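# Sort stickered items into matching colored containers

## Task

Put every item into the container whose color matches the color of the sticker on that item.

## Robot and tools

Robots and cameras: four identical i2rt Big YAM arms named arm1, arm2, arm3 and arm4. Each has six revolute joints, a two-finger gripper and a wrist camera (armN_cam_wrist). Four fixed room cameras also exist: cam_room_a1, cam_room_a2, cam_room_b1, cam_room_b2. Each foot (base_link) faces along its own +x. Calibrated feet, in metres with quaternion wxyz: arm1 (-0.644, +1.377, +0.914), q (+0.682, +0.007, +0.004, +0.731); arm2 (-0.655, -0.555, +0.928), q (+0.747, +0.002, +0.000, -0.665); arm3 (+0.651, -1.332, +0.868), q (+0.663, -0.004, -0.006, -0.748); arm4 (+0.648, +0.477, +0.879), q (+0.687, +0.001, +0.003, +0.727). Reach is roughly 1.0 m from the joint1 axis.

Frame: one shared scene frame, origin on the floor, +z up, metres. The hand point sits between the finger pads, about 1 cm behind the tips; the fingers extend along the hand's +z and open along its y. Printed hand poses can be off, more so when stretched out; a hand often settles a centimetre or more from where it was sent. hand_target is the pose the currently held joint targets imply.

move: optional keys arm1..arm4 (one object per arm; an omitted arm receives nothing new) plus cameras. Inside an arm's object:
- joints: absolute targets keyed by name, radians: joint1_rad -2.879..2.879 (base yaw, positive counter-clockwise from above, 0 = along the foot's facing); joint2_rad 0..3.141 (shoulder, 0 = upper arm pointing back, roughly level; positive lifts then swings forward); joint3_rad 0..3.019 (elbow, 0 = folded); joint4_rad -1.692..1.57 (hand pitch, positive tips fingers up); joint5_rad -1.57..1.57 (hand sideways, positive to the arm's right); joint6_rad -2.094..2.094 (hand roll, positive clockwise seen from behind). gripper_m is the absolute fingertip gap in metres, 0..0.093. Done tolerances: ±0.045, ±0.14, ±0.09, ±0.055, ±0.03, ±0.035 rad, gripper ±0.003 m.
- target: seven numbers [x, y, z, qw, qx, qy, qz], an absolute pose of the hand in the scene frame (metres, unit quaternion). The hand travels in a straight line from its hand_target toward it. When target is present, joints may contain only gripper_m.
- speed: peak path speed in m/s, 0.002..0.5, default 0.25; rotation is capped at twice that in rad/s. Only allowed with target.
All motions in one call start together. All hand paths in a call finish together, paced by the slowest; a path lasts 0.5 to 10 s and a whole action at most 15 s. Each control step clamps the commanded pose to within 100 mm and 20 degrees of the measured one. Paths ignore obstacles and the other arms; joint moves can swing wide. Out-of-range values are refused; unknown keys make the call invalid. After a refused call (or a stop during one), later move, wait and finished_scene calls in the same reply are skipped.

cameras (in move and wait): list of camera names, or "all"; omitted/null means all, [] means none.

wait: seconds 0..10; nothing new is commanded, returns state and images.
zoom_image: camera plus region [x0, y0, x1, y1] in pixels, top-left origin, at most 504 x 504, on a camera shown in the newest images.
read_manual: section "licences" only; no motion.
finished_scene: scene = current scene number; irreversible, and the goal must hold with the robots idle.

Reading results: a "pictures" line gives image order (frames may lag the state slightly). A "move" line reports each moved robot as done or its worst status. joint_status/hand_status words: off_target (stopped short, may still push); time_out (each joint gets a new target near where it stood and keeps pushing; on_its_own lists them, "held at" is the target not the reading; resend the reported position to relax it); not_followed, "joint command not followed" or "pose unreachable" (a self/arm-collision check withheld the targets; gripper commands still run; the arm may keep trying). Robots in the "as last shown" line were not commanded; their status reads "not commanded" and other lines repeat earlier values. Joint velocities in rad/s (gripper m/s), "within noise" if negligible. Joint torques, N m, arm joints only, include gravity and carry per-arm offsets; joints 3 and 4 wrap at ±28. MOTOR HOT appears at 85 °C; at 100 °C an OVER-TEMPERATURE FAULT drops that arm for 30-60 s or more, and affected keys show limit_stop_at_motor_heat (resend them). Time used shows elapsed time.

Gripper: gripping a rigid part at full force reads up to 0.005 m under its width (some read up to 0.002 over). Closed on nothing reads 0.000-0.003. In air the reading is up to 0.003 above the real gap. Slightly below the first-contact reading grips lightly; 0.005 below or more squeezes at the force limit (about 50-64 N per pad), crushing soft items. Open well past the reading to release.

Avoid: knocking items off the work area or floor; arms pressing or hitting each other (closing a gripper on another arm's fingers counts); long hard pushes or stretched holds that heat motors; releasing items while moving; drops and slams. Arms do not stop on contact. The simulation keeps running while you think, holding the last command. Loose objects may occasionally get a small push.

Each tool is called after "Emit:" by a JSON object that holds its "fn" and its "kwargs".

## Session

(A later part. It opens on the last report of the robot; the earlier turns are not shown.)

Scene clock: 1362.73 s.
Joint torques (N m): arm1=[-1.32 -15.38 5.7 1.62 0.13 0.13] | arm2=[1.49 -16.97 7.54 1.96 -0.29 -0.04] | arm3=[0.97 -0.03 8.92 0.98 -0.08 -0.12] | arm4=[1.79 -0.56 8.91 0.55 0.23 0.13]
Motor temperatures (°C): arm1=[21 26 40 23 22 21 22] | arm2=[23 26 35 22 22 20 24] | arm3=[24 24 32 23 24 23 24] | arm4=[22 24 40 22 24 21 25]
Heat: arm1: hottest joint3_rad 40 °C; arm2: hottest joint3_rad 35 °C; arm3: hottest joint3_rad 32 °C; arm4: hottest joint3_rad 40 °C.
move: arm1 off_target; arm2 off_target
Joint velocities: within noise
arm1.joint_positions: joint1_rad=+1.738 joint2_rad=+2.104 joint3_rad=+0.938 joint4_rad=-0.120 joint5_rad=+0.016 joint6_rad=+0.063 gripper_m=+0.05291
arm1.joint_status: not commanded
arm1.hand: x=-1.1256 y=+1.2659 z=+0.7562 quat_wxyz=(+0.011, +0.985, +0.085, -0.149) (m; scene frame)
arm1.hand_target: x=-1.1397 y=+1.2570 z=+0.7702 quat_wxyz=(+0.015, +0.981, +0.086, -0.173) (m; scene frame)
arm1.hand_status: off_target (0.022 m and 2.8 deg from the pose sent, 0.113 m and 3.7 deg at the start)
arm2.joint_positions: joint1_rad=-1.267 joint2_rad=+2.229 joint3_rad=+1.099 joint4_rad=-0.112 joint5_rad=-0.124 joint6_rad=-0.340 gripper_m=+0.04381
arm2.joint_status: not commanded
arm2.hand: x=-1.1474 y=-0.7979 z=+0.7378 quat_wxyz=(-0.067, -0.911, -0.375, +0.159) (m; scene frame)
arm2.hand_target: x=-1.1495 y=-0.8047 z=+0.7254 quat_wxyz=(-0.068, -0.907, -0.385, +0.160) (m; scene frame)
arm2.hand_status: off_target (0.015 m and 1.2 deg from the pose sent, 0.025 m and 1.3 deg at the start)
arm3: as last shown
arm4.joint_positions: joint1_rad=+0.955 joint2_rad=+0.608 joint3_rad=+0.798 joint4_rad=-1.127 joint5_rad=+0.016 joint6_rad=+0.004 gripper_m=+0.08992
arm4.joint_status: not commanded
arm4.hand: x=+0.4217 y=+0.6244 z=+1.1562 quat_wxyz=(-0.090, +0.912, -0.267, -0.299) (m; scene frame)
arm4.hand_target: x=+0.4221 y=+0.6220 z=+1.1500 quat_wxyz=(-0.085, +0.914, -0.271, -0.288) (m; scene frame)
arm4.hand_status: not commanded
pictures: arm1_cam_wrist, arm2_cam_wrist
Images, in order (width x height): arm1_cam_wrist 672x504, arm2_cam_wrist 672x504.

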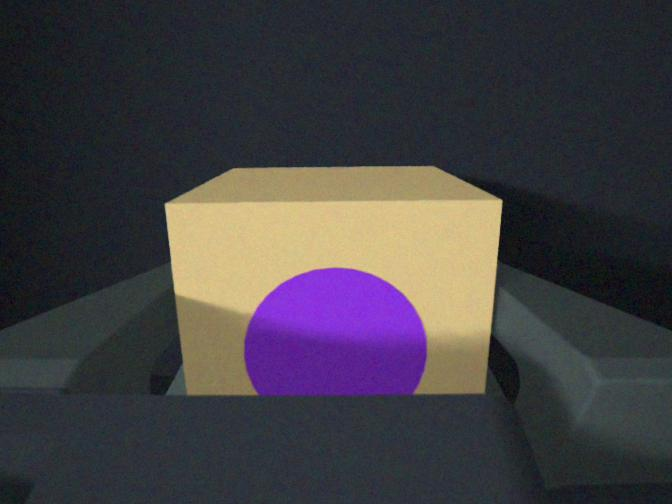

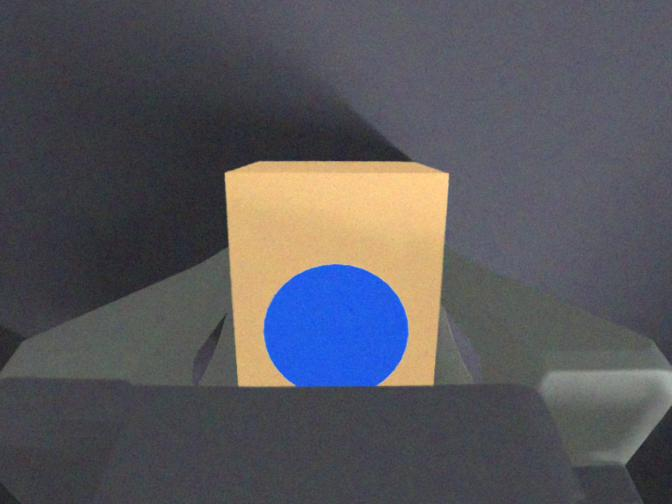

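Emit:
{"fn": "move", "kwargs": {"arm1": {"target": [-1.14, 1.257, 0.740, 0.0151, 0.981, 0.0858, -0.1729], "speed": 0.15}, "arm2": {"target": [-1.15, -0.805, 0.712, -0.0678, -0.9065, -0.3848, 0.1598], "speed": 0.15}, "cameras": []}}

Emit:
{"fn": "move", "kwargs": {"arm1": {"target": [-1.14, 1.257, 0.725, 0.0151, 0.981, 0.0858, -0.1729], "speed": 0.15}, "cameras": []}}

Emit:
{"fn": "move", "kwargs": {"arm1": {"target": [-1.14, 1.257, 0.710, 0.0151, 0.981, 0.0858, -0.1729], "speed": 0.15}, "cameras": []}}

Scene clock: 1368.70 s.
Joint torques (N m): arm1=[-0.62 -12.63 6.27 1.52 0.07 0.09] | arm2=[1.49 -15.56 7.51 1.81 -0.2 -0.05] | arm3=[0.79 0.09 8.91 0.95 -0.08 -0.11] | arm4=[1.08 -0.09 8.77 0.54 0.2 0.18]
Motor temperatures (°C): arm1=[21 26 39 23 22 21 22] | arm2=[23 26 35 22 22 20 24] | arm3=[24 24 32 23 24 23 24] | arm4=[22 24 40 22 24 21 25]
Heat: arm1: hottest joint3_rad 39 °C; arm2: hottest joint3_rad 35 °C; arm3: hottest joint3_rad 32 °C; arm4: hottest joint3_rad 40 °C.
move: arm1 off_target; arm2 off_target
Joint velocities: within noise
arm1.joint_positions: joint1_rad=+1.738 joint2_rad=+2.154 joint3_rad=+0.938 joint4_rad=-0.054 joint5_rad=+0.017 joint6_rad=+0.067 gripper_m=+0.05291
arm1.joint_status: not commanded
arm1.hand: x=-1.1260 y=+1.2659 z=+0.7371 quat_wxyz=(+0.012, +0.984, +0.083, -0.157) (m; scene frame)
arm1.hand_target: x=-1.1396 y=+1.2569 z=+0.7404 quat_wxyz=(+0.015, +0.981, +0.086, -0.173) (m; scene frame)
arm1.hand_status: off_target (0.017 m and 2.0 deg from the pose sent, 0.023 m and 2.8 deg at the start)
arm2.joint_positions: joint1_rad=-1.267 joint2_rad=+2.240 joint3_rad=+1.107 joint4_rad=-0.084 joint5_rad=-0.126 joint6_rad=-0.341 gripper_m=+0.04381
arm2.joint_status: not commanded
arm2.hand: x=-1.1541 y=-0.8012 z=+0.7365 quat_wxyz=(-0.068, -0.908, -0.375, +0.172) (m; scene frame)
arm2.hand_target: x=-1.1489 y=-0.8043 z=+0.7130 quat_wxyz=(-0.068, -0.907, -0.385, +0.160) (m; scene frame)
arm2.hand_status: off_target (0.025 m and 1.7 deg from the pose sent, 0.027 m and 1.2 deg at the start)
arm3, arm4: as last shown
pictures: none
No camera images: "cameras" was empty.

Scene clock: 1369.67 s.
Joint torques (N m): arm1=[-0.62 -11.11 6.43 1.32 0.15 0.08] | arm2=[1.38 -15.44 7.51 1.78 -0.21 -0.05] | arm3=[0.91 -0.15 8.95 0.96 -0.09 -0.13] | arm4=[1.32 0.15 8.99 0.54 0.19 0.19]
Motor temperatures (°C): arm1=[21 26 39 23 22 21 22] | arm2=[23 26 35 22 22 20 24] | arm3=[24 24 32 23 24 23 24] | arm4=[22 24 40 22 24 21 25]
Heat: arm1: hottest joint3_rad 39 °C; arm2: hottest joint3_rad 35 °C; arm3: hottest joint3_rad 32 °C; arm4: hottest joint3_rad 40 °C.
move: arm1 off_target
Joint velocities: within noise
arm1.joint_positions: joint1_rad=+1.738 joint2_rad=+2.175 joint3_rad=+0.944 joint4_rad=-0.020 joint5_rad=+0.017 joint6_rad=+0.068 gripper_m=+0.05291
arm1.joint_status: not commanded
arm1.hand: x=-1.1307 y=+1.2647 z=+0.7310 quat_wxyz=(+0.014, +0.983, +0.082, -0.166) (m; scene frame)
arm1.hand_target: x=-1.1396 y=+1.2570 z=+0.7254 quat_wxyz=(+0.015, +0.981, +0.086, -0.173) (m; scene frame)
arm1.hand_status: off_target (0.013 m and 0.9 deg from the pose sent, 0.021 m and 2.0 deg at the start)
arm2, arm3, arm4: as last shown
pictures: none
No camera images: "cameras" was empty.

Scene clock: 1370.63 s.
Joint torques (N m): arm1=[-0.09 -9.47 5.93 1.54 0.17 0.06] | arm2=[1.55 -15.33 7.53 1.81 -0.2 -0.04] | arm3=[0.91 -0.03 8.91 0.95 -0.09 -0.11] | arm4=[1.08 -0.15 8.95 0.55 0.22 0.17]
Motor temperatures (°C): arm1=[21 26 39 23 22 21 22] | arm2=[23 26 35 22 22 20 24] | arm3=[24 24 32 23 24 23 24] | arm4=[22 24 40 22 24 21 25]
Heat: arm1: hottest joint3_rad 39 °C; arm2: hottest joint3_rad 35 °C; arm3: hottest joint3_rad 32 °C; arm4: hottest joint3_rad 40 °C.
move: arm1 off_target
Joint velocities: within noise
arm1.joint_positions: joint1_rad=+1.738 joint2_rad=+2.188 joint3_rad=+0.959 joint4_rad=+0.010 joint5_rad=+0.017 joint6_rad=+0.068 gripper_m=+0.05291
arm1.joint_status: not commanded
arm1.hand: x=-1.1425 y=+1.2619 z=+0.7306 quat_wxyz=(+0.016, +0.980, +0.082, -0.182) (m; scene frame)
arm1.hand_target: x=-1.1390 y=+1.2574 z=+0.7108 quat_wxyz=(+0.015, +0.981, +0.086, -0.173) (m; scene frame)
arm1.hand_status: off_target (0.021 m and 1.2 deg from the pose sent, 0.024 m and 1.0 deg at the start)
arm2, arm3, arm4: as last shown
pictures: none
No camera images: "cameras" was empty.

Emit:
{"fn": "move", "kwargs": {"arm1": {"target": [-1.139, 1.2574, 0.732, 0.0151, 0.981, 0.0858, -0.1729], "joints": {"gripper_m": 0.058}, "speed": 0.1}, "arm2": {"target": [-1.149, -0.8043, 0.735, -0.0678, -0.9065, -0.3848, 0.1598], "joints": {"gripper_m": 0.049}, "speed": 0.1}, "cameras": []}}

Emit:
{"fn": "move", "kwargs": {"arm1": {"joints": {"gripper_m": 0.09}}, "arm2": {"joints": {"gripper_m": 0.09}}, "cameras": []}}

Emit:
{"fn": "move", "kwargs": {"arm1": {"target": [-1.11, 1.262, 0.95, 0.0151, 0.981, 0.0858, -0.1729], "speed": 0.35}, "arm2": {"target": [-1.12, -0.775, 0.95, -0.0678, -0.9065, -0.3848, 0.1598], "speed": 0.35}, "cameras": ["arm1_cam_wrist", "arm2_cam_wrist"]}}

Scene clock: 1383.97 s.
Joint torques (N m): arm1=[-1.26 -14.51 4.45 0.13 0.07 0.05] | arm2=[1.38 -20.19 6.16 0.59 -0.19 -0.04] | arm3=[0.91 -0.03 8.91 0.96 -0.08 -0.12] | arm4=[1.44 -0.32 8.92 0.5 0.21 0.17]
Motor temperatures (°C): arm1=[21 26 37 23 22 21 22] | arm2=[23 26 35 22 22 20 24] | arm3=[24 24 32 23 24 23 24] | arm4=[22 23 41 22 24 21 25]
Heat: arm1: hottest joint3_rad 37 °C; arm2: hottest joint3_rad 35 °C; arm3: hottest joint3_rad 32 °C; arm4: hottest joint3_rad 41 °C.
move: arm1 done; arm2 done
Joint velocities: within noise
arm1.joint_positions: joint1_rad=+1.738 joint2_rad=+2.188 joint3_rad=+0.959 joint4_rad=+0.003 joint5_rad=+0.018 joint6_rad=+0.069 gripper_m=+0.05796
arm1.joint_status: all done
arm1.hand: x=-1.1412 y=+1.2624 z=+0.7304 quat_wxyz=(+0.015, +0.980, +0.081, -0.179) (m; scene frame)
arm1.hand_target: x=-1.1390 y=+1.2575 z=+0.7321 quat_wxyz=(+0.015, +0.981, +0.086, -0.173) (m; scene frame)
arm1.hand_status: done (0.006 m and 0.9 deg from the pose sent, 0.006 m and 1.2 deg at the start)
arm2.joint_positions: joint1_rad=-1.267 joint2_rad=+2.239 joint3_rad=+1.107 joint4_rad=-0.092 joint5_rad=-0.127 joint6_rad=-0.341 gripper_m=+0.04892
arm2.joint_status: all done
arm2.hand: x=-1.1526 y=-0.8006 z=+0.7362 quat_wxyz=(-0.068, -0.909, -0.376, +0.168) (m; scene frame)
arm2.hand_target: x=-1.1490 y=-0.8043 z=+0.7350 quat_wxyz=(-0.068, -0.907, -0.385, +0.160) (m; scene frame)
arm2.hand_status: done (0.005 m and 1.4 deg from the pose sent, 0.006 m and 1.7 deg at the start)
arm3.joint_positions: joint1_rad=-1.966 joint2_rad=+0.571 joint3_rad=+0.854 joint4_rad=-1.169 joint5_rad=+0.012 joint6_rad=+0.001 gripper_m=+0.08996
arm3.joint_status: not commanded
arm3.hand: x=+0.4238 y=-1.1958 z=+1.1739 quat_wxyz=(+0.085, -0.911, +0.245, +0.321) (m; scene frame)
arm3.hand_target: x=+0.4250 y=-1.1951 z=+1.1701 quat_wxyz=(+0.084, -0.913, +0.245, +0.315) (m; scene frame)
arm3.hand_status: not commanded
arm4: as last shown
pictures: none
No camera images: "cameras" was empty.

Scene clock: 1384.53 s.
Joint torques (N m): arm1=[-1.73 -14.56 4.75 0.32 -0.02 0.05] | arm2=[0.97 -20.01 6.19 0.76 -0.16 -0.04] | arm3=[0.85 0.03 8.99 0.98 -0.08 -0.12] | arm4=[1.38 -0.09 8.99 0.59 0.22 0.14]
Motor temperatures (°C): arm1=[21 26 37 23 22 21 22] | arm2=[23 26 35 22 22 20 24] | arm3=[24 24 32 23 24 23 24] | arm4=[22 23 41 22 24 21 25]
Heat: arm1: hottest joint3_rad 37 °C; arm2: hottest joint3_rad 35 °C; arm3: hottest joint3_rad 32 °C; arm4: hottest joint3_rad 41 °C.
move: arm1 done; arm2 done
Joint velocities: within noise
arm1.joint_positions: joint1_rad=+1.738 joint2_rad=+2.187 joint3_rad=+0.959 joint4_rad=+0.000 joint5_rad=+0.020 joint6_rad=+0.069 gripper_m=+0.08993
arm1.joint_status: all done
arm1.hand: x=-1.1409 y=+1.2628 z=+0.7307 quat_wxyz=(+0.014, +0.981, +0.081, -0.178) (m; scene frame)
arm1.hand_target: x=-1.1390 y=+1.2575 z=+0.7320 quat_wxyz=(+0.015, +0.981, +0.086, -0.173) (m; scene frame)
arm1.hand_status: not commanded
arm2.joint_positions: joint1_rad=-1.261 joint2_rad=+2.238 joint3_rad=+1.107 joint4_rad=-0.097 joint5_rad=-0.127 joint6_rad=-0.342 gripper_m=+0.08988
arm2.joint_status: all done
arm2.hand: x=-1.1505 y=-0.8033 z=+0.7364 quat_wxyz=(-0.069, -0.908, -0.379, +0.166) (m; scene frame)
arm2.hand_target: x=-1.1491 y=-0.8042 z=+0.7350 quat_wxyz=(-0.068, -0.906, -0.385, +0.160) (m; scene frame)
arm2.hand_status: not commanded
arm3, arm4: as last shown
pictures: none
No camera images: "cameras" was empty.

Scene clock: 1385.87 s.
Joint torques (N m): arm1=[-0.67 -9.29 11.19 0.4 0.04 0.08] | arm2=[0.09 -14.92 8.72 0.95 -0.29 -0.08] | arm3=[0.85 0.03 8.92 0.95 -0.08 -0.12] | arm4=[1.44 0.21 8.96 0.51 0.21 0.16]
Motor temperatures (°C): arm1=[21 26 37 23 22 21 22] | arm2=[23 26 35 22 22 20 24] | arm3=[24 24 32 23 24 23 24] | arm4=[22 23 41 22 24 21 25]
Heat: arm1: hottest joint3_rad 37 °C; arm2: hottest joint3_rad 35 °C; arm3: hottest joint3_rad 32 °C; arm4: hottest joint3_rad 41 °C.
move: arm1 off_target; arm2 off_target
Joint velocities: within noise
arm1.joint_positions: joint1_rad=+1.741 joint2_rad=+1.608 joint3_rad=+0.890 joint4_rad=-0.532 joint5_rad=+0.019 joint6_rad=+0.070 gripper_m=+0.08994
arm1.joint_status: not commanded
arm1.hand: x=-1.1000 y=+1.2699 z=+0.9427 quat_wxyz=(+0.013, +0.982, +0.082, -0.167) (m; scene frame)
arm1.hand_target: x=-1.1097 y=+1.2620 z=+0.9502 quat_wxyz=(+0.015, +0.981, +0.086, -0.173) (m; scene frame)
arm1.hand_status: off_target (0.015 m and 0.9 deg from the pose sent, 0.221 m and 0.8 deg at the start)
arm2.joint_positions: joint1_rad=-1.284 joint2_rad=+1.685 joint3_rad=+1.028 joint4_rad=-0.547 joint5_rad=-0.135 joint6_rad=-0.369 gripper_m=+0.08989
arm2.joint_status: not commanded
arm2.hand: x=-1.1269 y=-0.7815 z=+0.9641 quat_wxyz=(-0.069, -0.904, -0.381, +0.179) (m; scene frame)
arm2.hand_target: x=-1.1198 y=-0.7750 z=+0.9503 quat_wxyz=(-0.068, -0.907, -0.385, +0.160) (m; scene frame)
arm2.hand_status: off_target (0.017 m and 2.3 deg from the pose sent, 0.218 m and 1.0 deg at the start)
arm3, arm4: as last shown
pictures: arm1_cam_wrist, arm2_cam_wrist
Images, in order (width x height): arm1_cam_wrist 672x504, arm2_cam_wrist 672x504.

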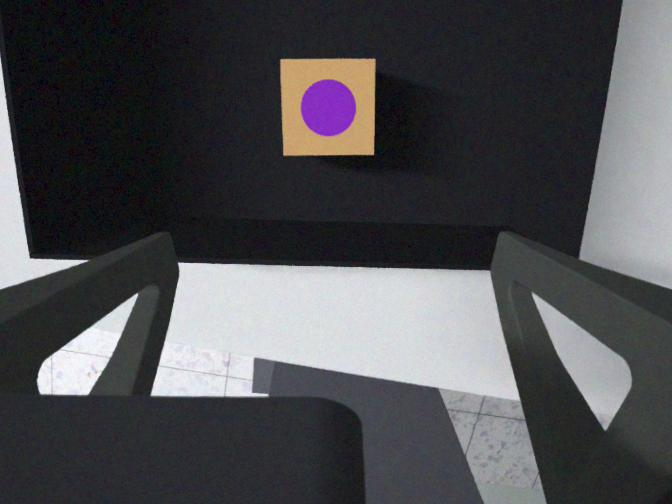

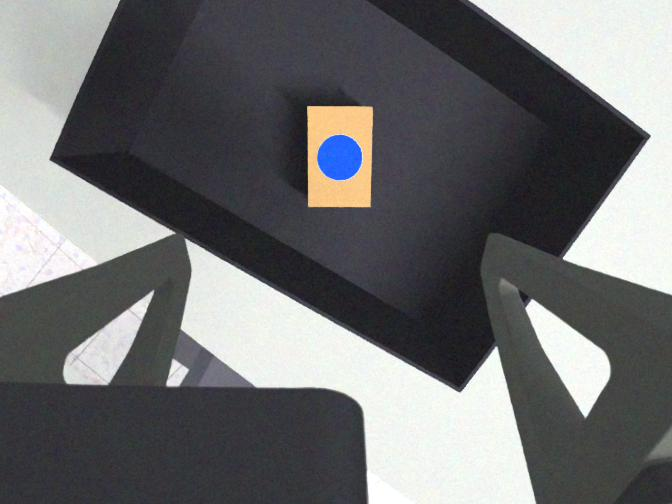

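Emit:
{"fn": "move", "kwargs": {"arm1": {"joints": {"joint1_rad": 0.1, "joint2_rad": 0.4, "joint3_rad": 1.4, "joint4_rad": -1.5, "joint5_rad": 0, "joint6_rad": -0.3}}, "arm2": {"joints": {"joint1_rad": -0.1, "joint2_rad": 0.4, "joint3_rad": 1.4, "joint4_rad": -1.5, "joint5_rad": 0, "joint6_rad": -0.3}}, "arm3": {"joints": {"joint1_rad": -0.1, "joint2_rad": 0.4, "joint3_rad": 1.4, "joint4_rad": -1.5, "joint5_rad": 0, "joint6_rad": -0.3, "gripper_m": 0.093}}, "arm4": {"joints": {"joint1_rad": 0.1, "joint2_rad": 0.4, "joint3_rad": 1.4, "joint4_rad": -1.5, "joint5_rad": 0, "joint6_rad": -0.3, "gripper_m": 0.093}}, "cameras": []}}

Emit:
{"fn": "move", "kwargs": {"arm1": {"joints": {"joint1_rad": 1.5, "joint2_rad": 1.3, "joint3_rad": 1.3, "joint4_rad": -1.1, "joint5_rad": 0, "joint6_rad": 0, "gripper_m": 0.093}}, "arm2": {"joints": {"joint1_rad": -1.69, "joint2_rad": 1.3, "joint3_rad": 1.3, "joint4_rad": -1.1, "joint5_rad": 0, "joint6_rad": 0, "gripper_m": 0.093}}, "arm3": {"joints": {"joint1_rad": 1.69, "joint2_rad": 1.3, "joint3_rad": 1.3, "joint4_rad": -1.1, "joint5_rad": 0, "joint6_rad": 0, "gripper_m": 0.093}}, "arm4": {"joints": {"joint1_rad": -1.63, "joint2_rad": 1.3, "joint3_rad": 1.3, "joint4_rad": -1.1, "joint5_rad": 0, "joint6_rad": 0, "gripper_m": 0.093}}, "cameras": ["arm1_cam_wrist", "arm2_cam_wrist", "arm3_cam_wrist", "arm4_cam_wrist"]}}

Scene clock: 1405.30 s.
Joint torques (N m): arm1=[-1.96 7.65 7.21 1.39 -0.05 -0.06] | arm2=[1.14 4.31 8.57 1.94 0.11 0.23] | arm3=[1.85 7.24 8.65 1.36 0 -0.11] | arm4=[0.73 6.59 8.02 0.99 0 -0.07]
Motor temperatures (°C): arm1=[21 25 39 23 22 21 22] | arm2=[23 26 35 22 22 20 24] | arm3=[24 24 32 23 24 23 24] | arm4=[22 23 41 22 24 21 25]
Heat: arm1: hottest joint3_rad 39 °C; arm2: hottest joint3_rad 35 °C; arm3: hottest joint3_rad 32 °C; arm4: hottest joint3_rad 41 °C.
move: arm1 done; arm2 done; arm3 done; arm4 done
Joint velocities: within noise
arm1.joint_positions: joint1_rad=+0.107 joint2_rad=+0.399 joint3_rad=+1.398 joint4_rad=-1.490 joint5_rad=+0.002 joint6_rad=-0.292 gripper_m=+0.08996
arm1.joint_status: all done
arm1.hand: x=-0.6559 y=+1.4968 z=+1.4601 quat_wxyz=(-0.382, +0.727, -0.452, -0.348) (m; scene frame)
arm1.hand_target: x=-0.6552 y=+1.4959 z=+1.4587 quat_wxyz=(-0.381, +0.730, -0.453, -0.343) (m; scene frame)
arm1.hand_status: not commanded
arm2.joint_positions: joint1_rad=-0.104 joint2_rad=+0.407 joint3_rad=+1.393 joint4_rad=-1.486 joint5_rad=-0.003 joint6_rad=-0.314 gripper_m=+0.08991
arm2.joint_status: all done
arm2.hand: x=-0.6544 y=-0.6846 z=+1.4710 quat_wxyz=(-0.303, -0.502, -0.700, +0.408) (m; scene frame)
arm2.hand_target: x=-0.6544 y=-0.6787 z=+1.4718 quat_wxyz=(-0.306, -0.505, -0.697, +0.406) (m; scene frame)
arm2.hand_status: not commanded
arm3.joint_positions: joint1_rad=-0.110 joint2_rad=+0.388 joint3_rad=+1.371 joint4_rad=-1.494 joint5_rad=+0.000 joint6_rad=-0.292 gripper_m=+0.09297
arm3.joint_status: all done
arm3.hand: x=+0.6216 y=-1.4442 z=+1.4033 quat_wxyz=(-0.257, -0.590, -0.625, +0.442) (m; scene frame)
arm3.hand_target: x=+0.6232 y=-1.4427 z=+1.4131 quat_wxyz=(-0.260, -0.582, -0.629, +0.445) (m; scene frame)
arm3.hand_status: not commanded
arm4.joint_positions: joint1_rad=+0.104 joint2_rad=+0.395 joint3_rad=+1.373 joint4_rad=-1.488 joint5_rad=+0.002 joint6_rad=-0.286 gripper_m=+0.09290
arm4.joint_status: all done
arm4.hand: x=+0.6309 y=+0.6039 z=+1.4145 quat_wxyz=(-0.378, +0.730, -0.461, -0.335) (m; scene frame)
arm4.hand_target: x=+0.6320 y=+0.5995 z=+1.4229 quat_wxyz=(-0.383, +0.730, -0.456, -0.335) (m; scene frame)
arm4.hand_status: not commanded
pictures: none
No camera images: "cameras" was empty.

Scene clock: 1407.20 s.
Joint torques (N m): arm1=[-2.08 -9.41 12.83 1.51 0.03 0.11] | arm2=[0.97 -13.27 11.78 1.94 -0.04 0.19] | arm3=[1.32 -13.1 9.73 1.05 0.08 0.02] | arm4=[1.26 -13.45 9.74 0.99 0.07 0.17]
Motor temperatures (°C): arm1=[21 25 39 23 22 21 22] | arm2=[23 26 35 22 22 20 24] | arm3=[24 24 32 23 24 23 24] | arm4=[22 23 40 22 24 21 25]
Heat: arm1: hottest joint3_rad 39 °C; arm2: hottest joint3_rad 35 °C; arm3: hottest joint3_rad 32 °C; arm4: hottest joint3_rad 40 °C.
move: arm1 done; arm2 done; arm3 done; arm4 done
Joint velocities: within noise
arm1.joint_positions: joint1_rad=+1.502 joint2_rad=+1.319 joint3_rad=+1.282 joint4_rad=-1.110 joint5_rad=-0.002 joint6_rad=-0.007 gripper_m=+0.09296
arm1.joint_status: all done
arm1.hand: x=-1.1154 y=+1.3769 z=+1.1971 quat_wxyz=(-0.001, +0.976, +0.004, -0.218) (m; scene frame)
arm1.hand_target: x=-1.1185 y=+1.3779 z=+1.2159 quat_wxyz=(-0.001, +0.971, -0.001, -0.241) (m; scene frame)
arm1.hand_status: not commanded
arm2.joint_positions: joint1_rad=-1.694 joint2_rad=+1.309 joint3_rad=+1.301 joint4_rad=-1.107 joint5_rad=+0.001 joint6_rad=-0.013 gripper_m=+0.09292
arm2.joint_status: all done
arm2.hand: x=-1.1352 y=-0.5528 z=+1.2176 quat_wxyz=(+0.004, -0.974, -0.004, +0.225) (m; scene frame)
arm2.hand_target: x=-1.1350 y=-0.5547 z=+1.2215 quat_wxyz=(+0.002, -0.973, +0.001, +0.232) (m; scene frame)
arm2.hand_status: not commanded
arm3.joint_positions: joint1_rad=+1.688 joint2_rad=+1.314 joint3_rad=+1.294 joint4_rad=-1.105 joint5_rad=-0.001 joint6_rad=-0.007 gripper_m=+0.09299
arm3.joint_status: all done
arm3.hand: x=+1.1298 y=-1.3296 z=+1.1527 quat_wxyz=(-0.222, +0.003, -0.975, +0.007) (m; scene frame)
arm3.hand_target: x=+1.1300 y=-1.3289 z=+1.1624 quat_wxyz=(-0.234, +0.001, -0.972, +0.007) (m; scene frame)
arm3.hand_status: not commanded
arm4.joint_positions: joint1_rad=-1.635 joint2_rad=+1.315 joint3_rad=+1.291 joint4_rad=-1.106 joint5_rad=+0.001 joint6_rad=-0.012 gripper_m=+0.09292
arm4.joint_status: all done
arm4.hand: x=+1.1278 y=+0.4742 z=+1.1594 quat_wxyz=(-0.216, +0.003, -0.976, +0.004) (m; scene frame)
arm4.hand_target: x=+1.1288 y=+0.4766 z=+1.1713 quat_wxyz=(-0.231, -0.001, -0.973, +0.002) (m; scene frame)
arm4.hand_status: not commanded
pictures: arm1_cam_wrist, arm2_cam_wrist, arm3_cam_wrist, arm4_cam_wrist
Images, in order (width x height): arm1_cam_wrist 672x504, arm2_cam_wrist 672x504, arm3_cam_wrist 672x504, arm4_cam_wrist 672x504.

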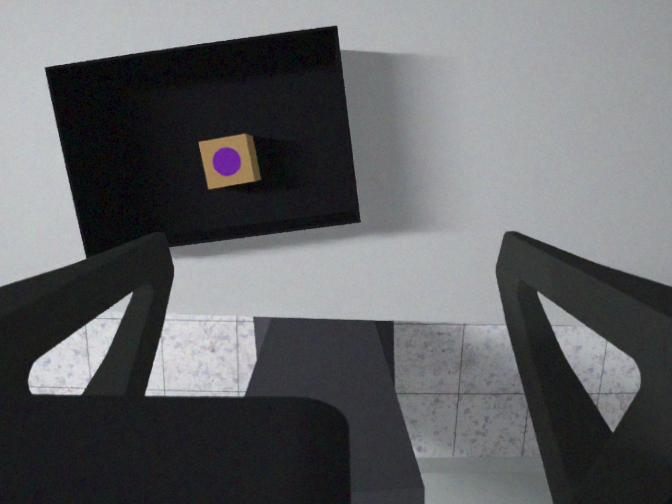

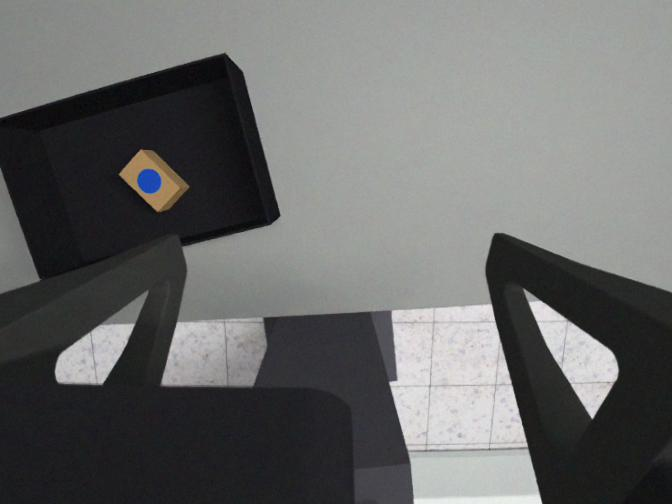

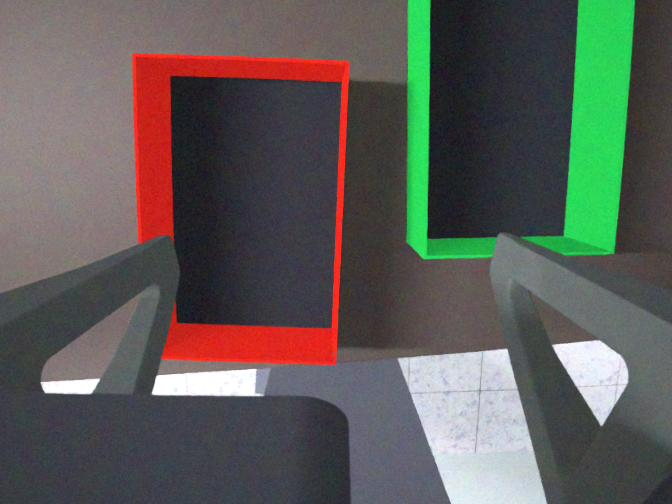

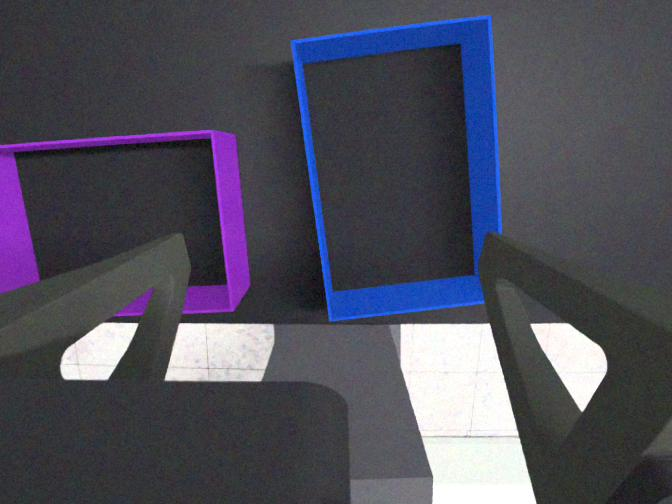

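Emit:
{"fn": "move", "kwargs": {"arm1": {"target": [-1.16, 1.262, 0.88, -0.0129, -0.9821, -0.073, 0.1731], "speed": 0.4}, "arm2": {"target": [-1.16, -0.797, 0.88, -0.0664, -0.9099, -0.3769, 0.1604], "speed": 0.4}, "cameras": ["arm1_cam_wrist", "arm2_cam_wrist"]}}

Scene clock: 1445.03 s.
Joint torques (N m): arm1=[-1.44 -14.15 9.1 1.39 0.12 0.09] | arm2=[0.15 -18.49 11.28 1.87 -0.3 -0.07] | arm3=[1.32 -13.1 9.7 1.03 0.09 0.02] | arm4=[0.73 -13.33 9.74 0.83 0.07 0.15]
Motor temperatures (°C): arm1=[21 25 40 23 22 21 22] | arm2=[23 26 37 22 22 20 23] | arm3=[24 24 31 23 24 23 24] | arm4=[22 23 42 22 24 21 25]
Heat: arm1: hottest joint3_rad 40 °C; arm2: hottest joint3_rad 37 °C; arm3: hottest joint3_rad 31 °C; arm4: hottest joint3_rad 42 °C.
move: arm1 off_target; arm2 off_target
Joint velocities: within noise
arm1.joint_positions: joint1_rad=+1.727 joint2_rad=+1.867 joint3_rad=+0.996 joint4_rad=-0.414 joint5_rad=+0.020 joint6_rad=+0.069 gripper_m=+0.09296
arm1.joint_status: not commanded
arm1.hand: x=-1.1449 y=+1.2670 z=+0.8661 quat_wxyz=(+0.009, +0.986, +0.076, -0.150) (m; scene frame)
arm1.hand_target: x=-1.1596 y=+1.2621 z=+0.8803 quat_wxyz=(+0.013, +0.982, +0.073, -0.173) (m; scene frame)
arm1.hand_status: off_target (0.021 m and 2.8 deg from the pose sent, 0.340 m and 9.6 deg at the start)
arm2.joint_positions: joint1_rad=-1.273 joint2_rad=+1.922 joint3_rad=+1.073 joint4_rad=-0.444 joint5_rad=-0.125 joint6_rad=-0.341 gripper_m=+0.09292
arm2.joint_status: not commanded
arm2.hand: x=-1.1363 y=-0.7902 z=+0.8673 quat_wxyz=(-0.066, -0.916, -0.373, +0.134) (m; scene frame)
arm2.hand_target: x=-1.1592 y=-0.7965 z=+0.8809 quat_wxyz=(-0.066, -0.910, -0.377, +0.161) (m; scene frame)
arm2.hand_status: off_target (0.028 m and 3.1 deg from the pose sent, 0.418 m and 45.1 deg at the start)
arm3, arm4: as last shown
pictures: arm1_cam_wrist, arm2_cam_wrist
Images, in order (width x height): arm1_cam_wrist 672x504, arm2_cam_wrist 672x504.

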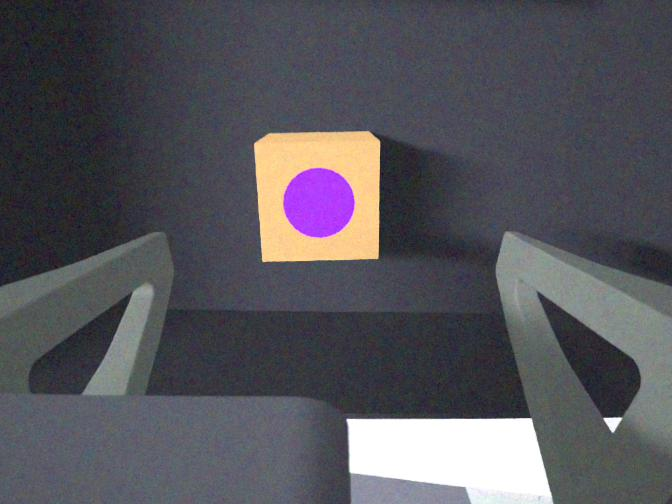

